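# Unclip both clips from the cell, leads still connected

## Task

Remove each of the two clips from the cell and set them down somewhere not touching it. The strips must not end up bent, and the leads must remain connected.

## Robot and tools

Robot: two arms, left_arm and right_arm, each with six joints and a two-finger gripper. Base positions in the scene frame: left_arm (-0.015, +0.303, +0.035) m with quat_wxyz (+1.000, 0, 0, -0.008), and right_arm (-0.016, -0.309, +0.013) m with quat_wxyz (+1.000, 0, 0, -0.004). A two-camera stand is fixed behind the arms. Each wrist has a camera, cam_left_wrist and cam_right_wrist, both 672x504.

Scene frame: the origin is at table-top height, halfway between the two nominal bases. +x points out over the table, +y toward left_arm, +z up. Arm names do not tell you which side of an image something is on. The gripper's fingers point along its own +z and open along its own y.

Joint order: in every row and in every per-joint list of a result, each arm's joints are always listed as wrist yaw, waist, wrist roll, wrist pitch, elbow, shoulder. Stated ranges in rad: waist -2.618 to 3.054, shoulder 0.000 to 3.142, elbow 0.000 to 3.142, wrist pitch -1.571 to 1.571, wrist yaw -1.571 to 1.571, wrist roll -2.094 to 2.094. A real end may sit up to 0.059 rad either side of these.

A row is one flat list of 14 numbers, each from -1 to 1, covering both arms even if only one moves. The first seven are left_arm's six joints in the order above, then its opening. The last seven are the same for right_arm. Joint numbers are offsets, not poses. They count from the Joint targets at the start of the action (or move), not from the previous row. Scale: 1.0 equals 2.224 rad for waist, shoulder and elbow, and 8.485 rad for wrist pitch, wrist yaw and wrist roll. The opening number is absolute: +1 fully open, -1 closed. Writing 0 for a joint means stay at the current target. For a gripper, 0 is a half-open command, so to keep a gripper unchanged, repeat its present command. An action is rejected for both arms if it would push a joint more than 0.059 rad beyond its range. A "joint sent to its limit" line means a joint was clipped at its end.

execute_actions(actions, cameras): actions is a list of actions. Each action holds up to 15 rows, one per 1/30 s control step, and lasts 0.5 s. A shorter action repeats its last row. Images come back only for an empty actions list or when cameras names them: ["all"], a list of names, or [] for none. Per step, a joint target cannot lead its measured angle by more than 0.339 rad (waist, shoulder, elbow) or 2.2 rad (wrist joints). Targets that would put a gripper more than 200 mm from where it is get scaled back. Large offsets may therefore need several actions.

move(target, speed, blend, opening_speed, grip_force, blocking, cameras): plans smooth joint paths. target is one 14-number row or a list of up to 15 rows. Every row is an offset from the same starting Joint targets, not from the row before. speed is in rad/s for the joint with the longest way to go, 0.01 to 12.57, default 0.5. It can be one number or one per target. blend is a corner-rounding radius in rad, where 0 means stop at each target. opening_speed is how fast the gripper command changes, in units per second on the -1..+1 scale, at least 0.2. grip_force is the force per finger pad in N, 10 to 50: one number or one per arm. It stays set, and lower values close slowly. blocking=false returns early while the move continues. Paths take at least 0.5 s and stop short past 10 s. They do not avoid obstacles or the other arm. The result adds a "move:" line: done, off_target, moving, held or fault, and possibly limits=held.

wait(seconds 0 to 10, cameras): lets time pass while each arm holds its last command. stop(cameras): brakes a running move. zoom_image(camera, region): region is [x0, y0, x1, y1] in pixels of that camera's latest image, with the origin at top-left, at most 504x504. finished_scene(scene): ends the current scene, given as its number; this is final.

Results: end_effector_position (m) and end_effector_quat_wxyz for each gripper, in the scene frame. The position is the point between the pads, about 1 cm behind the tips, and can be a few cm off. Joint positions and Joint velocities come per arm in the joint order above, with the gripper opening in m (0.093 fully open) at the end. Joint targets is the base for your next offsets. Tool commands shows current gripper commands. grip_measured is on the -1..+1 scale. Pads meet near -0.94, and each mm of object width adds about 0.0208; a reading may be up to 0.02 high. To grip a rigid flat part firmly, command about 0.24 below the reading for its width. Keep sending that number to hold, and send a clearly higher one to release. Joint torques follow joint order and include the arm's own weight. "joint command not followed" means the clearance check altered targets. Step readings list intermediate joint angles. Motor temperatures appear when they change. MOTOR HOT appears at 75 °C. At 90 °C the arm folds and goes idle, and at 100 °C it drops.

Avoid: collisions or pressing between the two arms, including one gripper closing on the other's fingers. Also avoid fast contact with the cell, table or fixed parts; dropping or flinging the clips; and anything leaving the table. Do not bend the strips or tug the leads loose. Avoid strain on the camera cables and long holds with an arm stretched out or pushing, since these heat the motors. If an arm is stuck pressing, command its targets back past its measured positions.

Each tool is called after "Emit:" as name([rows], argument=value, ...), one row to a line, values as JSON.

## Session

Emit:
execute_actions(actions=[])

Scene clock: 0.00 s.
left_arm: end_effector_position=(+0.2776, +0.0800, +0.2105) grip_measured=+1.000 end_effector_quat_wxyz=(+0.496, +0.053, +0.831, -0.246) | right_arm: end_effector_position=(+0.3440, -0.2340, +0.1402) grip_measured=+1.000 end_effector_quat_wxyz=(+0.531, +0.042, +0.843, +0.077)
Joint names: [wrist yaw, waist, wrist roll, wrist pitch, elbow, shoulder]
Joint positions: left_arm=[-0.205 -0.73 -0.484 0.168 0.561 1.135 0.093] | right_arm=[0.168 0.289 0.274 0.352 0.45 1.247 0.093]
Joint velocities: within noise
Joint torques (N m): no reading
Motor temperatures (°C): left_arm=[27 27 28 40 34 39 29] | right_arm=[32 29 28 40 37 36 28]
Heat: left arm: 40 °C; right arm: 40 °C.
Joint targets: left_arm=[-0.205 -0.730 -0.483 0.170 0.570 1.131] | right_arm=[0.168 0.289 0.274 0.358 0.461 1.242]
Tool commands: left_gripper/opening=+1.0 right_gripper/opening=+1.0

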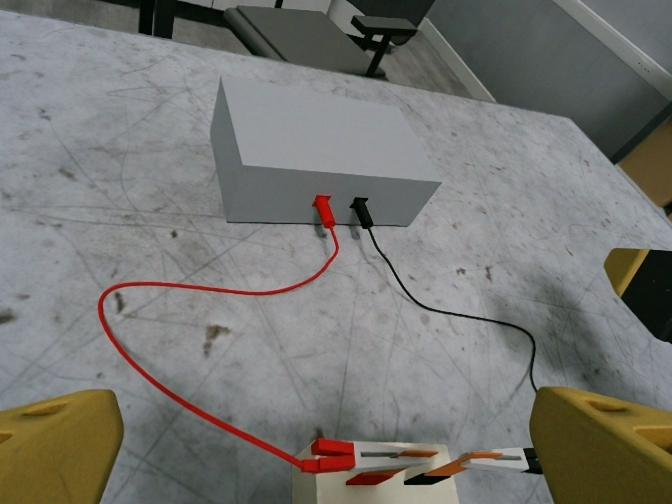

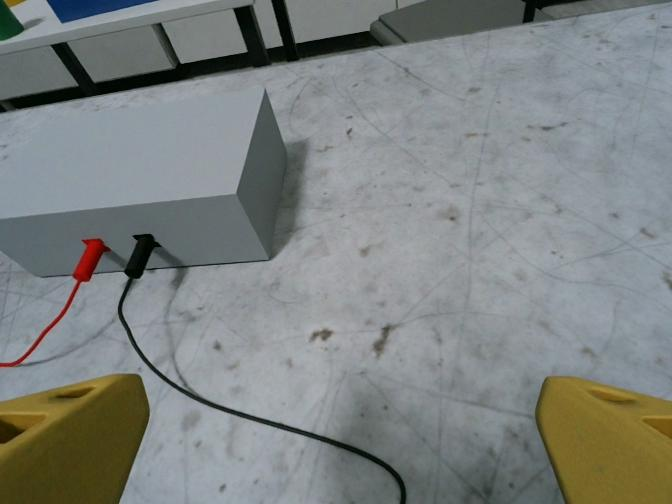

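Emit:
zoom_image(camera="cam_left_wrist", region=[270, 380, 560, 504])

Scaled by 1.738 from the camera's 672x504 image, which has a finer 960x720 frame.

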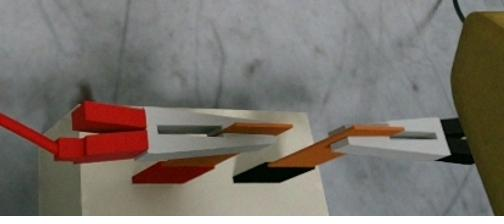

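Emit:
move(target=[0.0242,-0.0126,0.057,-0.122,0.216,0.074,1,-0.0198,0.117,-0.0323,-0.142,0.265,0.026,1], cameras=["all"])

Scene clock: 31.57 s.
left_arm: end_effector_position=(+0.2056, +0.0944, +0.1788) grip_measured=+1.000 end_effector_quat_wxyz=(+0.210, +0.357, +0.907, -0.081) | right_arm: end_effector_position=(+0.2487, -0.1537, +0.1570) grip_measured=+1.000 end_effector_quat_wxyz=(+0.222, -0.252, +0.940, +0.056)
Joint names: [wrist yaw, waist, wrist roll, wrist pitch, elbow, shoulder]
Joint positions: left_arm=[-0.01 -0.749 -0.013 -0.858 1.025 1.284 0.093] | right_arm=[0.012 0.544 0.009 -0.843 1.024 1.289 0.093]
Joint torques (N m): left_arm=[0.08 -1.06 0.12 1.16 10.51 -3.07] | right_arm=[-0.16 0.62 -0.24 0.96 9.8 -2.63]
Motor temperatures (°C): left_arm=[27 27 28 44 38 39 29] | right_arm=[32 28 28 46 41 36 28]
Heat: left arm: 44 °C; right arm: 46 °C.
Joint targets: left_arm=[0.000 -0.758 0.000 -0.865 1.051 1.296] | right_arm=[0.000 0.549 0.000 -0.846 1.050 1.300]
move: done
camera_calibration:
cam_left_wrist: T_world_to_cam=[[-0.679444, -0.733674, 0.00881261, 0.205028], [-0.733559, 0.678982, -0.0295755, 0.129553], [0.0157151, -0.0265594, -0.999524, 0.263567], [0, 0, 0, 1]] pos_world=[0.230198, 0.0694595, 0.265466]
cam_right_wrist: T_world_to_cam=[[0.50776, -0.861465, 0.00762802, -0.258925], [-0.861138, -0.507784, -0.0244469, 0.177463], [0.0249335, 0.00584439, -0.999672, 0.234323], [0, 0, 0, 1]] pos_world=[0.278449, -0.134311, 0.240559]

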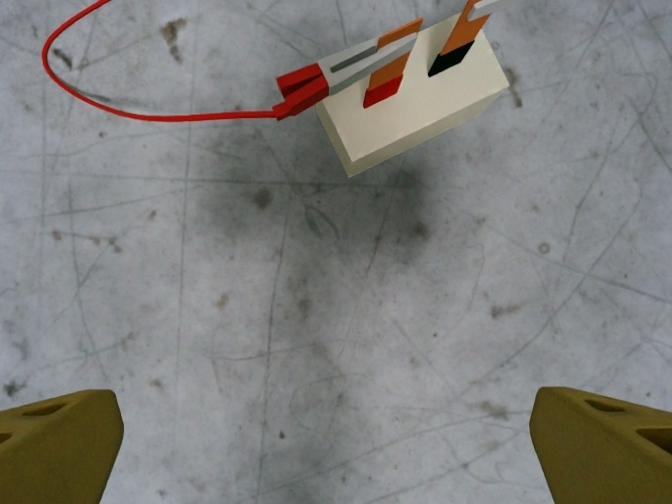

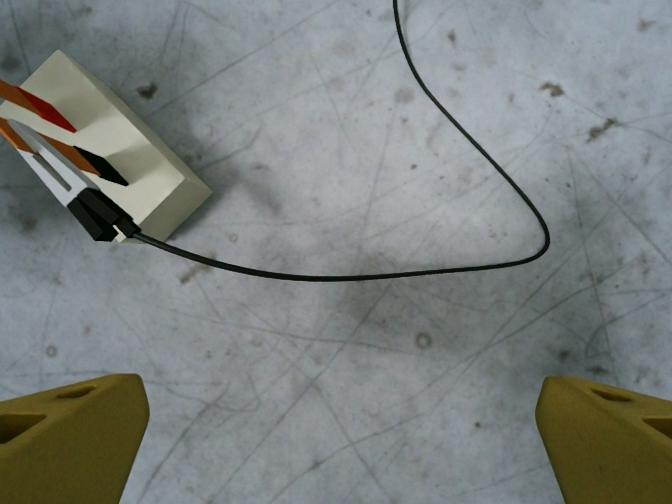

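Emit:
move(target=[0,0,0.138,-0.0585,0.311,0.294,1,0,0,0,0,0,0,1], cameras=["all"])

Scene clock: 60.97 s.
left_arm: end_effector_position=(+0.2512, +0.0505, +0.1594) grip_measured=+1.000 end_effector_quat_wxyz=(+0.002, +0.820, +0.573, +0.005) | right_arm: end_effector_position=(+0.2486, -0.1537, +0.1570) grip_measured=+1.000 end_effector_quat_wxyz=(+0.222, -0.252, +0.940, +0.056)
Joint names: [wrist yaw, waist, wrist roll, wrist pitch, elbow, shoulder]
Joint positions: left_arm=[-0.01 -0.749 1.157 -1.351 1.719 1.933 0.093] | right_arm=[0.012 0.544 0.009 -0.844 1.024 1.289 0.093]
Joint torques (N m): left_arm=[0.14 -0.87 0.24 0.2 9.21 -7.94] | right_arm=[-0.16 0.65 -0.26 0.98 9.81 -2.66]
Motor temperatures (°C): left_arm=[27 27 28 41 38 39 29] | right_arm=[31 28 28 42 47 36 28]
Heat: left arm: 41 °C; right arm: 47 °C.
Joint targets: left_arm=[0.000 -0.758 1.171 -1.361 1.743 1.950] | right_arm=[0.000 0.549 -0.001 -0.846 1.050 1.300]
move: done
camera_calibration:
cam_left_wrist: T_world_to_cam=[[-0.941367, 0.337384, 0.000693513, 0.217073], [0.306863, 0.855347, 0.417392, -0.149355], [0.140228, 0.393132, -0.908726, 0.175351], [0, 0, 0, 1]] pos_world=[0.225588, -0.0144227, 0.221535]
cam_right_wrist: T_world_to_cam=[[0.508069, -0.861281, 0.00779049, -0.258974], [-0.860961, -0.508099, -0.0241222, 0.177204], [0.0247343, 0.00554844, -0.999679, 0.234242], [0, 0, 0, 1]] pos_world=[0.278349, -0.134312, 0.240459]

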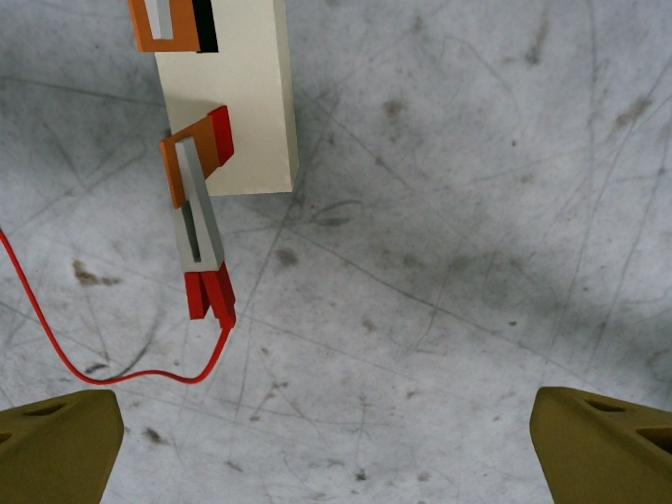

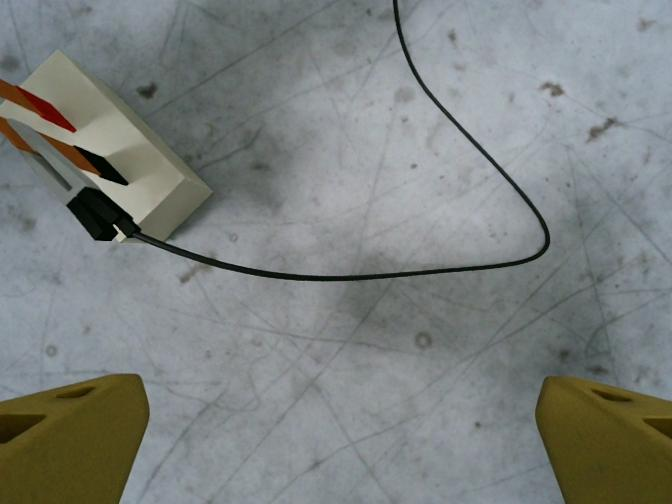

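Emit:
move(target=[0,0.0157,0.0041,-0.0034,0.0796,0.0674,-0.2,0,0,0,0,0,0,1], cameras=["cam_left_wrist"])

Scene clock: 76.77 s.
left_arm: end_effector_position=(+0.2821, +0.0319, +0.1498) grip_measured=-0.198 end_effector_quat_wxyz=(+0.002, +0.824, +0.567, +0.005) | right_arm: end_effector_position=(+0.2486, -0.1537, +0.1570) grip_measured=+1.000 end_effector_quat_wxyz=(+0.222, -0.252, +0.940, +0.056)
Joint names: [wrist yaw, waist, wrist roll, wrist pitch, elbow, shoulder]
Joint positions: left_arm=[-0.01 -0.729 1.192 -1.38 1.897 2.082 0.036] | right_arm=[0.012 0.544 0.009 -0.844 1.024 1.289 0.093]
Joint torques (N m): left_arm=[0.1 0.1 0.2 0.25 9.43 -8.95] | right_arm=[-0.15 0.65 -0.25 0.98 9.8 -2.65]
Heat: left arm: 41 °C; right arm: 48 °C.
Joint targets: left_arm=[0.000 -0.723 1.206 -1.390 1.920 2.100] | right_arm=[0.000 0.549 -0.001 -0.846 1.050 1.300]
move: done
camera_calibration:
cam_left_wrist: T_world_to_cam=[[-0.936243, 0.35135, 0.00158316, 0.250381], [0.31982, 0.850342, 0.417891, -0.142412], [0.14548, 0.391753, -0.908496, 0.168102], [0, 0, 0, 1]] pos_world=[0.255508, -0.0327268, 0.211836]
Images, in order (width x height): cam_left_wrist 672x504.

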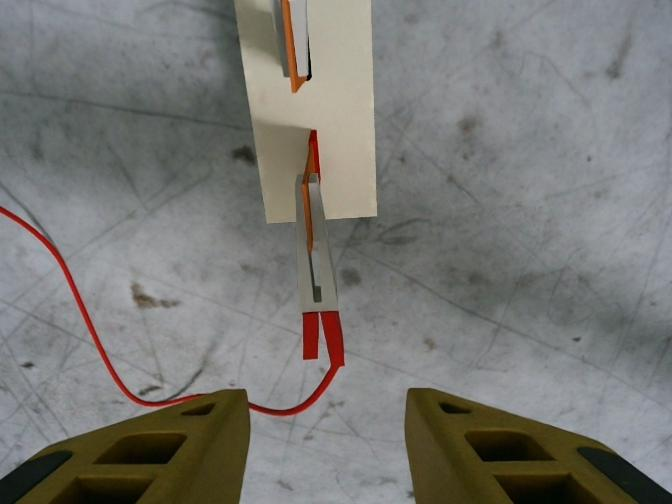

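Emit:
move(target=[0,0.0054,0.0014,0.019,-0.0710,0.0014,-0.2,0,0,0,0,0,0,1], speed=0.25, cameras=["cam_left_wrist"])

Scene clock: 85.30 s.
left_arm: end_effector_position=(+0.2864, +0.0334, +0.1174) grip_measured=-0.198 end_effector_quat_wxyz=(+0.007, +0.824, +0.566, +0.007) | right_arm: end_effector_position=(+0.2486, -0.1537, +0.1570) grip_measured=+1.000 end_effector_quat_wxyz=(+0.222, -0.252, +0.940, +0.056)
Joint names: [wrist yaw, waist, wrist roll, wrist pitch, elbow, shoulder]
Joint positions: left_arm=[-0.01 -0.719 1.204 -1.241 1.768 2.082 0.036] | right_arm=[0.012 0.544 0.009 -0.844 1.024 1.289 0.093]
Joint torques (N m): left_arm=[0.06 0.46 0.23 0.56 6.56 -8.68] | right_arm=[-0.15 0.64 -0.25 0.98 9.78 -2.63]
Heat: left arm: 41 °C; right arm: 49 °C.
Joint targets: left_arm=[0.000 -0.711 1.218 -1.229 1.762 2.103] | right_arm=[0.000 0.549 -0.001 -0.846 1.050 1.300]
move: done
camera_calibration:
cam_left_wrist: T_world_to_cam=[[-0.935431, 0.35342, -0.00791025, 0.254759], [0.31855, 0.852416, 0.414624, -0.130856], [0.153279, 0.385332, -0.909958, 0.135564], [0, 0, 0, 1]] pos_world=[0.259215, -0.0307306, 0.179629]
Images, in order (width x height): cam_left_wrist 672x504.

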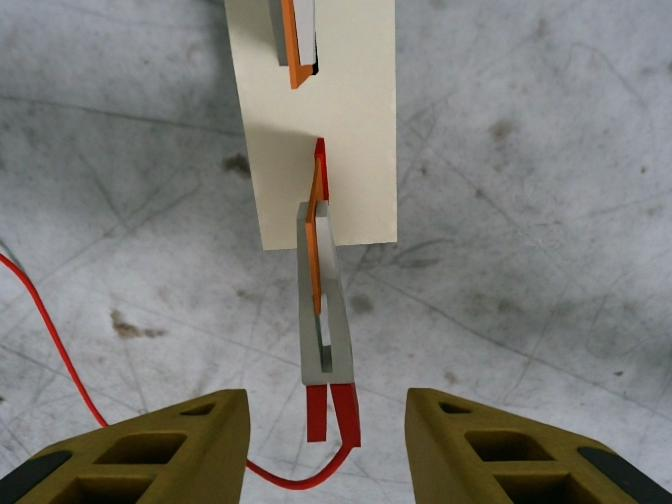

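Emit:
move([
  [0,0,0,0.0061,-0.0234,0,-0.2,0,0,0,0,0,0,1],
  [0,0,0,0.0061,-0.0234,0,-0.95,0,0,0,0,0,0,1],
], grip_force=40, opening_speed=0.4, cameras=["cam_left_wrist"])

Scene clock: 95.93 s.
left_arm: end_effector_position=(+0.2870, +0.0333, +0.1045) grip_measured=-0.848 end_effector_quat_wxyz=(+0.010, +0.824, +0.566, +0.007) | right_arm: end_effector_position=(+0.2486, -0.1537, +0.1570) grip_measured=+1.000 end_effector_quat_wxyz=(+0.222, -0.252, +0.940, +0.056)
Joint names: [wrist yaw, waist, wrist roll, wrist pitch, elbow, shoulder]
Joint positions: left_arm=[-0.01 -0.719 1.204 -1.182 1.717 2.082 0.004] | right_arm=[0.012 0.544 0.009 -0.844 1.024 1.289 0.093]
Joint torques (N m): left_arm=[0.08 0.27 0.21 0.42 6.35 -8.85] | right_arm=[-0.16 0.65 -0.25 0.97 9.78 -2.67]
Heat: left arm: 42 °C; right arm: 50 °C.
Joint targets: left_arm=[0.000 -0.711 1.218 -1.177 1.709 2.103] | right_arm=[0.000 0.549 -0.001 -0.846 1.050 1.300]
grip_force (N): 40, 40
move: done
camera_calibration:
cam_left_wrist: T_world_to_cam=[[-0.935495, 0.353037, -0.014619, 0.255902], [0.316048, 0.854545, 0.412148, -0.124694], [0.157996, 0.380942, -0.911, 0.122712], [0, 0, 0, 1]] pos_world=[0.259417, -0.0305328, 0.166924]
Images, in order (width x height): cam_left_wrist 672x504.

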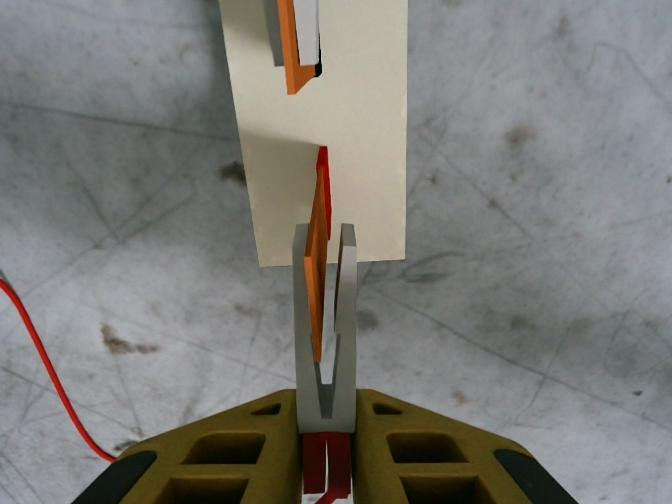

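Emit:
move([
  [0,0,0,-0.0008,0.0063,0.0027,-0.95,0,0,0,0,0,0,1],
  [0,0,0,-0.0133,0.049,-0.0022,-0.95,0,0,0,0,0,0,1],
], speed=0.1, cameras=["cam_left_wrist"])

Scene clock: 119.53 s.
left_arm: end_effector_position=(+0.2849, +0.0352, +0.1221) grip_measured=-0.859 end_effector_quat_wxyz=(-0.002, +0.824, +0.566, +0.005) | right_arm: end_effector_position=(+0.2486, -0.1537, +0.1570) grip_measured=+1.000 end_effector_quat_wxyz=(+0.222, -0.252, +0.940, +0.056)
Joint names: [wrist yaw, waist, wrist roll, wrist pitch, elbow, shoulder]
Joint positions: left_arm=[-0.01 -0.719 1.204 -1.279 1.796 2.088 0.004] | right_arm=[0.012 0.544 0.009 -0.844 1.024 1.289 0.093]
Joint torques (N m): left_arm=[0.08 0.06 0.18 0.31 9.13 -9.98] | right_arm=[-0.17 0.64 -0.25 0.98 9.8 -2.63]
Heat: left arm: 43 °C; right arm: 51 °C.
Joint targets: left_arm=[0.000 -0.711 1.218 -1.290 1.819 2.098] | right_arm=[0.000 0.549 -0.001 -0.846 1.050 1.300]
grip_force (N): 40, 40
move: done
camera_calibration:
cam_left_wrist: T_world_to_cam=[[-0.935578, 0.353036, 0.00773058, 0.250891], [0.323412, 0.847871, 0.420143, -0.135768], [0.141771, 0.395577, -0.907425, 0.141982], [0, 0, 0, 1]] pos_world=[0.258508, -0.0296253, 0.183941]
Images, in order (width x height): cam_left_wrist 672x504.

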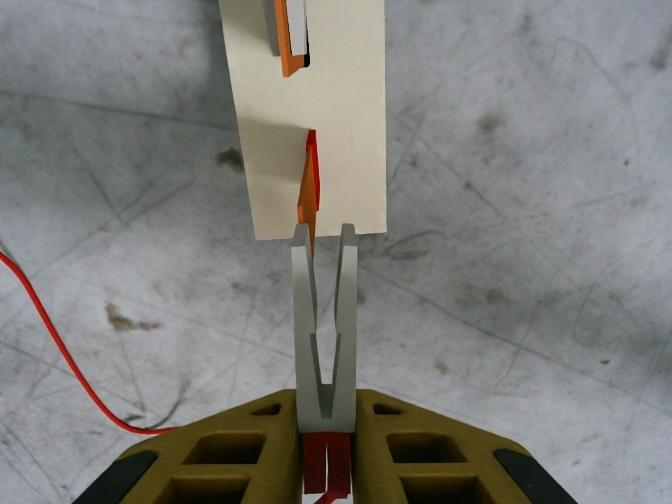

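Emit:
move([
  [0,0,0,-0.027,0.1106,0.0081,-0.95,0,0,0,0,0,0,1],
  [0,0.1394,0,-0.027,0.1106,0.0081,-0.95,0,0,0,0,0,0,1],
  [0,0.1394,0,0.0158,-0.1915,-0.1308,-0.95,0,0,0,0,0,0,1],
  [0,0.1394,0,0.05,-0.272,-0.082,-0.95,0,0,0,0,0,0,1],
], speed=[0.25,0.5,0.5,0.4], blend=[0.03,0.03,0.03,0], cameras=["cam_left_wrist"])

Emit:
move(target=[0,0,0,0.016,-0.0387,0.0235,-0.95,0,0,0,0,0,0,1], speed=0.2, cameras=["all"])

Scene clock: 141.00 s.
left_arm: end_effector_position=(+0.2927, +0.1694, +0.0470) grip_measured=-0.859 end_effector_quat_wxyz=(+0.002, +0.724, +0.690, +0.004) | right_arm: end_effector_position=(+0.2486, -0.1537, +0.1570) grip_measured=+1.000 end_effector_quat_wxyz=(+0.222, -0.252, +0.940, +0.056)
Joint names: [wrist yaw, waist, wrist roll, wrist pitch, elbow, shoulder]
Joint positions: left_arm=[-0.006 -0.398 1.205 -0.878 1.218 1.902 0.004] | right_arm=[0.012 0.544 0.009 -0.844 1.024 1.289 0.093]
Joint torques (N m): left_arm=[0.09 -0.54 0.21 0.48 6.11 -7.35] | right_arm=[-0.16 0.64 -0.25 0.98 9.84 -2.66]
Motor temperatures (°C): left_arm=[26 27 28 36 38 45 30] | right_arm=[31 28 28 40 52 35 27]
Heat: left arm: 45 °C; right arm: 52 °C.
Joint targets: left_arm=[0.000 -0.401 1.218 -0.866 1.213 1.916] | right_arm=[0.000 0.549 -0.001 -0.846 1.050 1.300]
grip_force (N): 40, 40
move: done
camera_calibration:
cam_left_wrist: T_world_to_cam=[[-0.99915, 0.0411992, 0.000960575, 0.283194], [0.0378989, 0.909459, 0.414064, -0.147116], [0.0161855, 0.413748, -0.910247, 0.0534872], [0, 0, 0, 1]] pos_world=[0.287664, 0.0999987, 0.10933]
Images, in order (width x height): cam_left_wrist 672x504.

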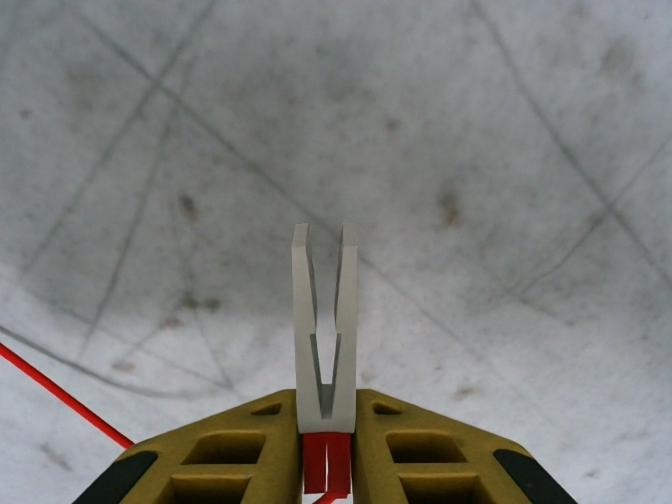

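Scene clock: 142.30 s.
left_arm: end_effector_position=(+0.2891, +0.1710, +0.0130) grip_measured=-0.859 end_effector_quat_wxyz=(+0.003, +0.724, +0.690, +0.004) | right_arm: end_effector_position=(+0.2486, -0.1537, +0.1570) grip_measured=+1.000 end_effector_quat_wxyz=(+0.222, -0.252, +0.940, +0.056)
Joint names: [wrist yaw, waist, wrist roll, wrist pitch, elbow, shoulder]
Joint positions: left_arm=[-0.006 -0.398 1.205 -0.743 1.133 1.951 0.004] | right_arm=[0.012 0.544 0.009 -0.844 1.024 1.289 0.093]
Joint torques (N m): left_arm=[0.1 -0.46 0.19 0.54 5.76 -7.19] | right_arm=[-0.15 0.66 -0.25 0.99 9.81 -2.67]
Heat: left arm: 44 °C; right arm: 52 °C.
Joint targets: left_arm=[0.000 -0.401 1.218 -0.730 1.127 1.968] | right_arm=[0.000 0.549 -0.001 -0.846 1.050 1.300]
grip_force (N): 40, 40
move: done
camera_calibration:
cam_left_wrist: T_world_to_cam=[[-0.999151, 0.0411996, -0.000495794, 0.279475], [0.0373069, 0.909723, 0.413536, -0.134209], [0.0174885, 0.413166, -0.910488, 0.0217358], [0, 0, 0, 1]] pos_world=[0.283864, 0.101598, 0.075429]
cam_right_wrist: T_world_to_cam=[[0.508069, -0.861281, 0.00779049, -0.258974], [-0.860961, -0.508099, -0.0241222, 0.177204], [0.0247343, 0.00554844, -0.999679, 0.234242], [0, 0, 0, 1]] pos_world=[0.278349, -0.134312, 0.240459]

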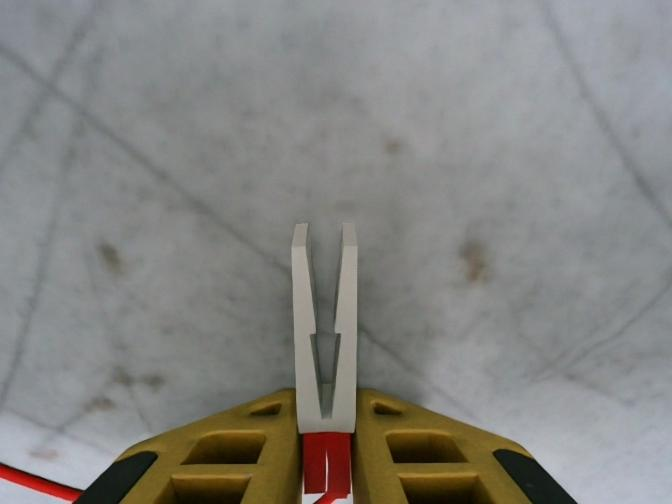

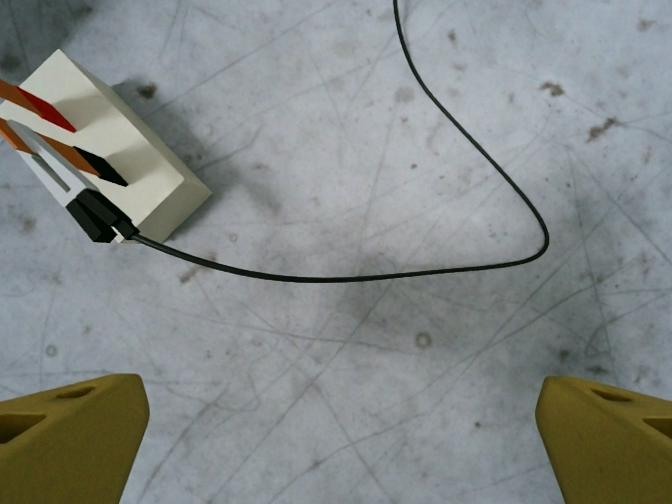

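Emit:
move([
  [0,0,0,0,0,0,-0.35,0,0,0,0,0,0,1],
  [0,0,0,-0.0502,0.1192,-0.0723,-0.35,0,0,0,0,0,0,-0.2],
  [0,0.05,0,-0.0502,0.1192,-0.14,-0.35,0,0.0926,-0.0766,-0.0665,0.3336,0.2932,-0.2],
], opening_speed=0.5, speed=[0.4,0.4,0.5], cameras=["all"])

Scene clock: 159.50 s.
left_arm: end_effector_position=(+0.2986, +0.2030, +0.1518) grip_measured=-0.352 end_effector_quat_wxyz=(+0.050, +0.687, +0.725, +0.027) | right_arm: end_effector_position=(+0.2538, -0.0621, +0.1467) grip_measured=-0.198 end_effector_quat_wxyz=(-0.004, -0.638, +0.770, -0.005)
Joint names: [wrist yaw, waist, wrist roll, wrist pitch, elbow, shoulder]
Joint positions: left_arm=[-0.006 -0.297 1.205 -1.146 1.374 1.685 0.028] | right_arm=[0.01 0.752 -0.64 -1.404 1.768 1.942 0.036]
Joint torques (N m): left_arm=[0.06 0.02 0.14 0.46 9.11 -10.26] | right_arm=[-0.17 0.42 -0.27 0.17 8.8 -6.71]
Heat: left arm: 44 °C; right arm: 52 °C.
Joint targets: left_arm=[0.000 -0.290 1.218 -1.156 1.392 1.656] | right_arm=[0.000 0.755 -0.650 -1.410 1.792 1.952]
grip_force (N): 40, 40
move: done
camera_calibration:
cam_left_wrist: T_world_to_cam=[[-0.99336, -0.0614252, -0.0972761, 0.321575], [-0.0938803, 0.921534, 0.376779, -0.178752], [0.0664994, 0.383409, -0.921181, 0.127585], [0, 0, 0, 1]] pos_world=[0.294174, 0.135561, 0.21616]
cam_right_wrist: T_world_to_cam=[[0.984465, -0.175581, -0.000338067, -0.259719], [-0.157962, -0.886513, 0.434905, -0.0412667], [-0.0766607, -0.428095, -0.900476, 0.207615], [0, 0, 0, 1]] pos_world=[0.265082, 0.00669396, 0.204812]

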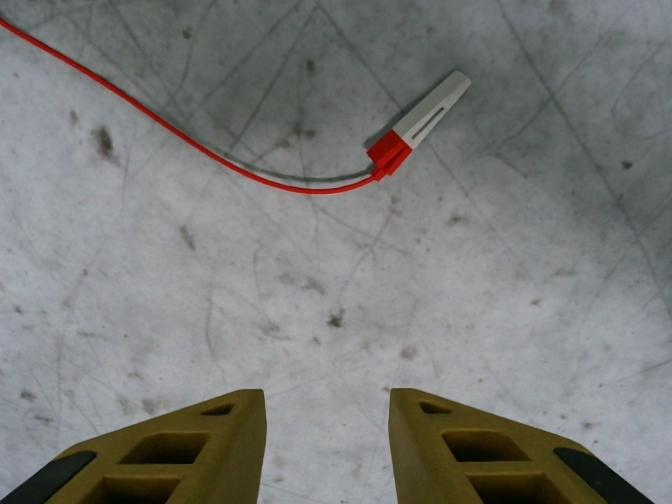

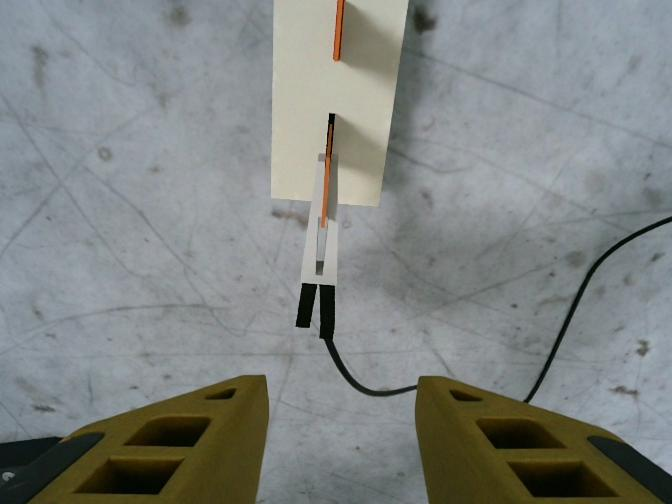

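Emit:
move([
  [0,0,0,0,0,0,-0.35,0,0.0085,0.0118,0.0176,-0.0702,-0.0028,-0.2],
], speed=0.3, cameras=["cam_right_wrist"])

Scene clock: 175.57 s.
left_arm: end_effector_position=(+0.2986, +0.2030, +0.1518) grip_measured=-0.352 end_effector_quat_wxyz=(+0.050, +0.687, +0.725, +0.027) | right_arm: end_effector_position=(+0.2506, -0.0571, +0.1144) grip_measured=-0.198 end_effector_quat_wxyz=(-0.001, -0.613, +0.790, -0.005)
Joint names: [wrist yaw, waist, wrist roll, wrist pitch, elbow, shoulder]
Joint positions: left_arm=[-0.006 -0.297 1.205 -1.146 1.374 1.685 0.028] | right_arm=[0.01 0.768 -0.56 -1.271 1.64 1.942 0.036]
Joint torques (N m): left_arm=[0.04 0.34 0.16 0.47 9.2 -10.07] | right_arm=[-0.17 0.69 -0.06 0.31 6.08 -7.21]
Heat: left arm: 46 °C; right arm: 49 °C.
Joint targets: left_arm=[0.000 -0.290 1.218 -1.156 1.392 1.656] | right_arm=[0.000 0.774 -0.550 -1.261 1.636 1.946]
grip_force (N): 40, 40
move: done
camera_calibration:
cam_right_wrist: T_world_to_cam=[[0.971181, -0.238326, 0.0029282, -0.256331], [-0.216231, -0.875842, 0.431444, -0.00771165], [-0.10026, -0.419644, -0.902135, 0.187033], [0, 0, 0, 1]] pos_world=[0.266028, 0.0106424, 0.172806]
Images, in order (width x height): cam_right_wrist 672x504.

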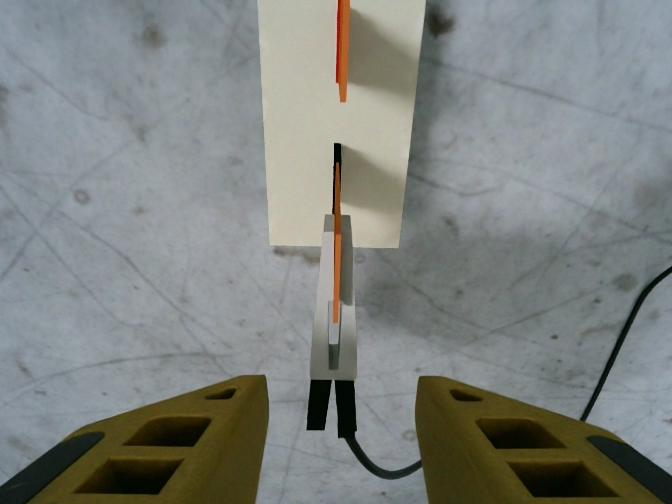

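Emit:
move([
  [0,0,0,0,0,0,-0.35,0,0.0027,0.0007,0.008,-0.0342,-0.0038,-0.2],
  [0,0,0,0,0,0,-0.35,0,0.0027,0.0007,0.008,-0.0342,-0.0038,-0.95],
], speed=0.3, opening_speed=0.4, cameras=["cam_right_wrist"])

Scene clock: 185.73 s.
left_arm: end_effector_position=(+0.2986, +0.2030, +0.1518) grip_measured=-0.352 end_effector_quat_wxyz=(+0.050, +0.687, +0.725, +0.027) | right_arm: end_effector_position=(+0.2468, -0.0581, +0.0955) grip_measured=-0.835 end_effector_quat_wxyz=(-0.004, -0.613, +0.790, -0.005)
Joint names: [wrist yaw, waist, wrist roll, wrist pitch, elbow, shoulder]
Joint positions: left_arm=[-0.006 -0.297 1.205 -1.146 1.374 1.685 0.028] | right_arm=[0.01 0.773 -0.553 -1.202 1.564 1.942 0.005]
Joint torques (N m): left_arm=[0.09 0.24 0.15 0.5 9.16 -10.21] | right_arm=[-0.16 0.77 -0.07 0.3 5.98 -7.83]
Heat: left arm: 46 °C; right arm: 48 °C.
Joint targets: left_arm=[0.000 -0.290 1.218 -1.156 1.392 1.656] | right_arm=[0.000 0.780 -0.545 -1.194 1.560 1.937]
grip_force (N): 40, 40
move: done
camera_calibration:
cam_right_wrist: T_world_to_cam=[[0.970737, -0.240143, -0.000571695, -0.252555], [-0.21589, -0.873737, 0.435861, -0.00151223], [-0.105168, -0.422983, -0.900014, 0.169996], [0, 0, 0, 1]] pos_world=[0.262716, 0.00993469, 0.153513]
Images, in order (width x height): cam_right_wrist 672x504.

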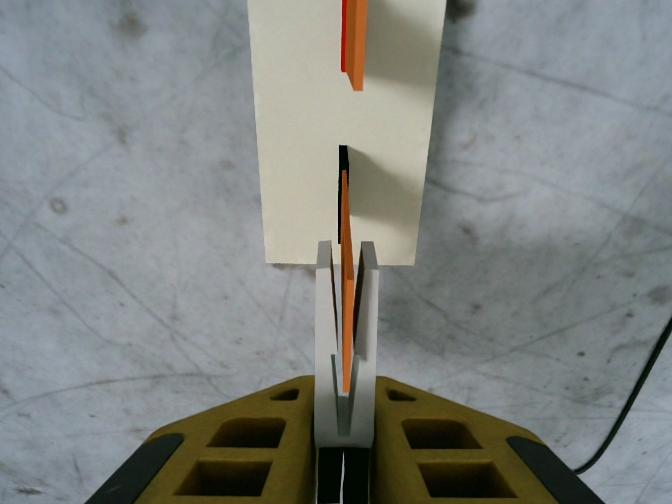

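Emit:
move([
  [0,0,0,0,0,0,-0.35,0,0,0,-0.0171,0.0623,-0.0032,-0.95],
  [0,0,0,0,0,0,-0.35,0,0,0,-0.0344,0.1335,0.0022,-0.95],
  [0,0,0,0,0,0,-0.35,0,-0.2158,0,-0.0344,0.1335,0.0022,-0.95],
], speed=[0.1,0.2,0.5], blend=[0.02,0.03,0], cameras=["cam_right_wrist"])

Emit:
move([
  [0,0,0,0,0,0,-0.35,0,0,0,0.0606,-0.2702,-0.0391,-0.95],
  [0,0,0,0,0,0,-0.35,0,0,0,0.0762,-0.3055,-0.0146,-0.95],
], speed=[0.5,0.15], cameras=["cam_right_wrist"])

Emit:
move([
  [0,0,0,0,0,0,-0.35,0,0,0,0,0,0,-0.35],
  [0,0,0,0,0,0,-0.35,0,0,0,-0.05,0.12,-0.09,-0.35],
], opening_speed=0.5, cameras=["all"])

Scene clock: 206.50 s.
left_arm: end_effector_position=(+0.2986, +0.2030, +0.1518) grip_measured=-0.352 end_effector_quat_wxyz=(+0.050, +0.687, +0.725, +0.027) | right_arm: end_effector_position=(+0.3312, -0.2069, +0.1634) grip_measured=-0.844 end_effector_quat_wxyz=(-0.008, -0.408, +0.913, -0.001)
Joint names: [wrist yaw, waist, wrist roll, wrist pitch, elbow, shoulder]
Joint positions: left_arm=[-0.006 -0.297 1.205 -1.146 1.374 1.685 0.028] | right_arm=[0.005 0.295 -0.553 -1.479 1.834 1.942 0.005]
Joint torques (N m): left_arm=[0.06 0.23 0.18 0.52 9.28 -10.15] | right_arm=[-0.12 0.62 -0.07 0.16 8.57 -7.39]
Motor temperatures (°C): left_arm=[26 27 28 34 39 47 29] | right_arm=[30 27 28 36 46 39 28]
Heat: left arm: 47 °C; right arm: 46 °C.
Joint targets: left_arm=[0.000 -0.290 1.218 -1.156 1.392 1.656] | right_arm=[0.000 0.300 -0.544 -1.485 1.857 1.942]
grip_force (N): 40, 40
move: done
camera_calibration:
cam_right_wrist: T_world_to_cam=[[0.750912, -0.660354, -0.00796114, -0.38314], [-0.590833, -0.677145, 0.438624, 0.0213575], [-0.295038, -0.324664, -0.898635, 0.259992], [0, 0, 0, 1]] pos_world=[0.377031, -0.154136, 0.22122]
Images, in order (width x height): cam_right_wrist 672x504.

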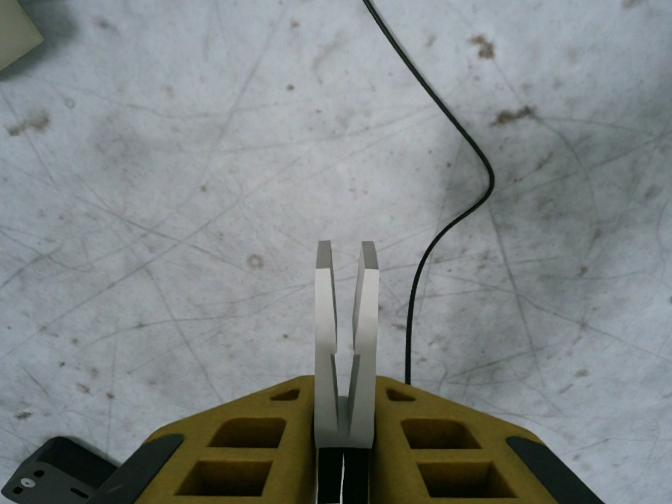

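Scene clock: 209.93 s.
left_arm: end_effector_position=(+0.2986, +0.2030, +0.1518) grip_measured=-0.352 end_effector_quat_wxyz=(+0.050, +0.687, +0.725, +0.027) | right_arm: end_effector_position=(+0.3004, -0.2160, +0.0182) grip_measured=-0.844 end_effector_quat_wxyz=(+0.001, -0.408, +0.913, -0.003)
Joint names: [wrist yaw, waist, wrist roll, wrist pitch, elbow, shoulder]
Joint positions: left_arm=[-0.006 -0.297 1.205 -1.146 1.374 1.685 0.028] | right_arm=[0.005 0.295 -0.553 -0.85 1.181 1.899 0.005]
Joint torques (N m): left_arm=[0.04 0.2 0.16 0.5 9.11 -9.87] | right_arm=[-0.11 0.61 -0.08 0.34 5.44 -5.91]
Heat: left arm: 47 °C; right arm: 45 °C.
Joint targets: left_arm=[0.000 -0.290 1.218 -1.156 1.392 1.656] | right_arm=[0.000 0.300 -0.545 -0.839 1.177 1.910]
grip_force (N): 40, 40
move: done
camera_calibration:
cam_right_wrist: T_world_to_cam=[[0.750951, -0.660354, 0.00241491, -0.367303], [-0.598906, -0.679522, 0.423747, 0.0628792], [-0.278182, -0.31966, -0.905777, 0.113555], [0, 0, 0, 1]] pos_world=[0.345074, -0.163523, 0.0770974]
Images, in order (width x height): cam_right_wrist 672x504.

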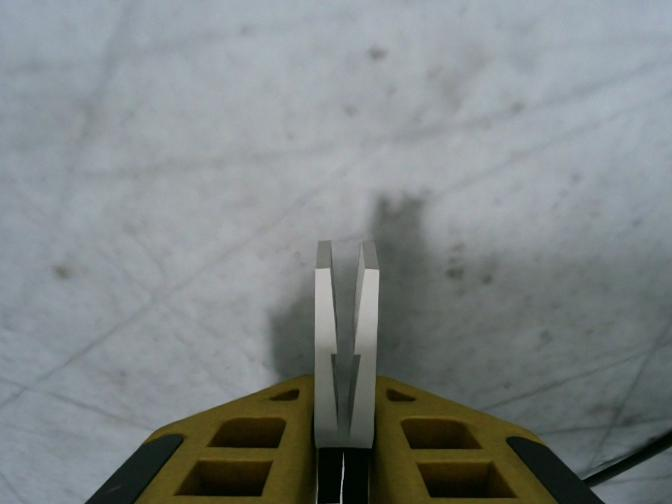

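Scene clock: 212.93 s.
left_arm: end_effector_position=(+0.2986, +0.2030, +0.1518) grip_measured=-0.352 end_effector_quat_wxyz=(+0.050, +0.687, +0.725, +0.027) | right_arm: end_effector_position=(+0.2870, -0.2200, +0.1281) grip_measured=-0.352 end_effector_quat_wxyz=(+0.004, -0.408, +0.913, -0.003)
Joint names: [wrist yaw, waist, wrist roll, wrist pitch, elbow, shoulder]
Joint positions: left_arm=[-0.006 -0.297 1.205 -1.146 1.374 1.685 0.028] | right_arm=[0.005 0.295 -0.553 -1.256 1.425 1.732 0.028]
Joint torques (N m): left_arm=[0.11 0.18 0.15 0.53 9.07 -10.21] | right_arm=[-0.12 0.62 -0.07 0.2 8.32 -7.73]
Heat: left arm: 47 °C; right arm: 45 °C.
Joint targets: left_arm=[0.000 -0.290 1.218 -1.156 1.392 1.656] | right_arm=[0.000 0.300 -0.545 -1.263 1.444 1.709]
grip_force (N): 40, 40
move: done
camera_calibration:
cam_left_wrist: T_world_to_cam=[[-0.99336, -0.0614252, -0.0972761, 0.321575], [-0.0938803, 0.921534, 0.376779, -0.178752], [0.0664994, 0.383409, -0.921181, 0.127585], [0, 0, 0, 1]] pos_world=[0.294174, 0.135561, 0.21616]
cam_right_wrist: T_world_to_cam=[[0.750927, -0.660367, 0.00494274, -0.360471], [-0.600789, -0.680033, 0.420246, 0.00652386], [-0.274156, -0.318544, -0.907397, 0.207464], [0, 0, 0, 1]] pos_world=[0.331484, -0.16752, 0.187292]

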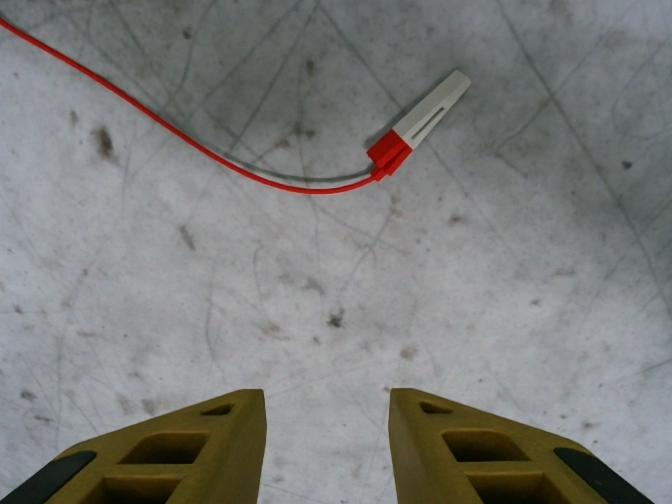

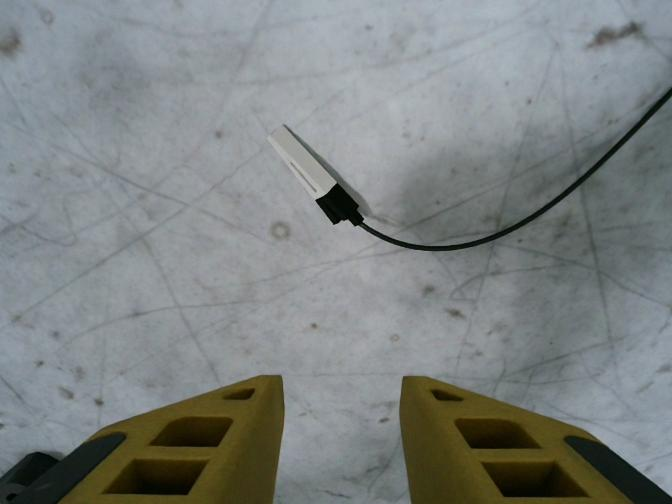

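Emit:
finished_scene(scene=1)

The scene is finished: the task was done.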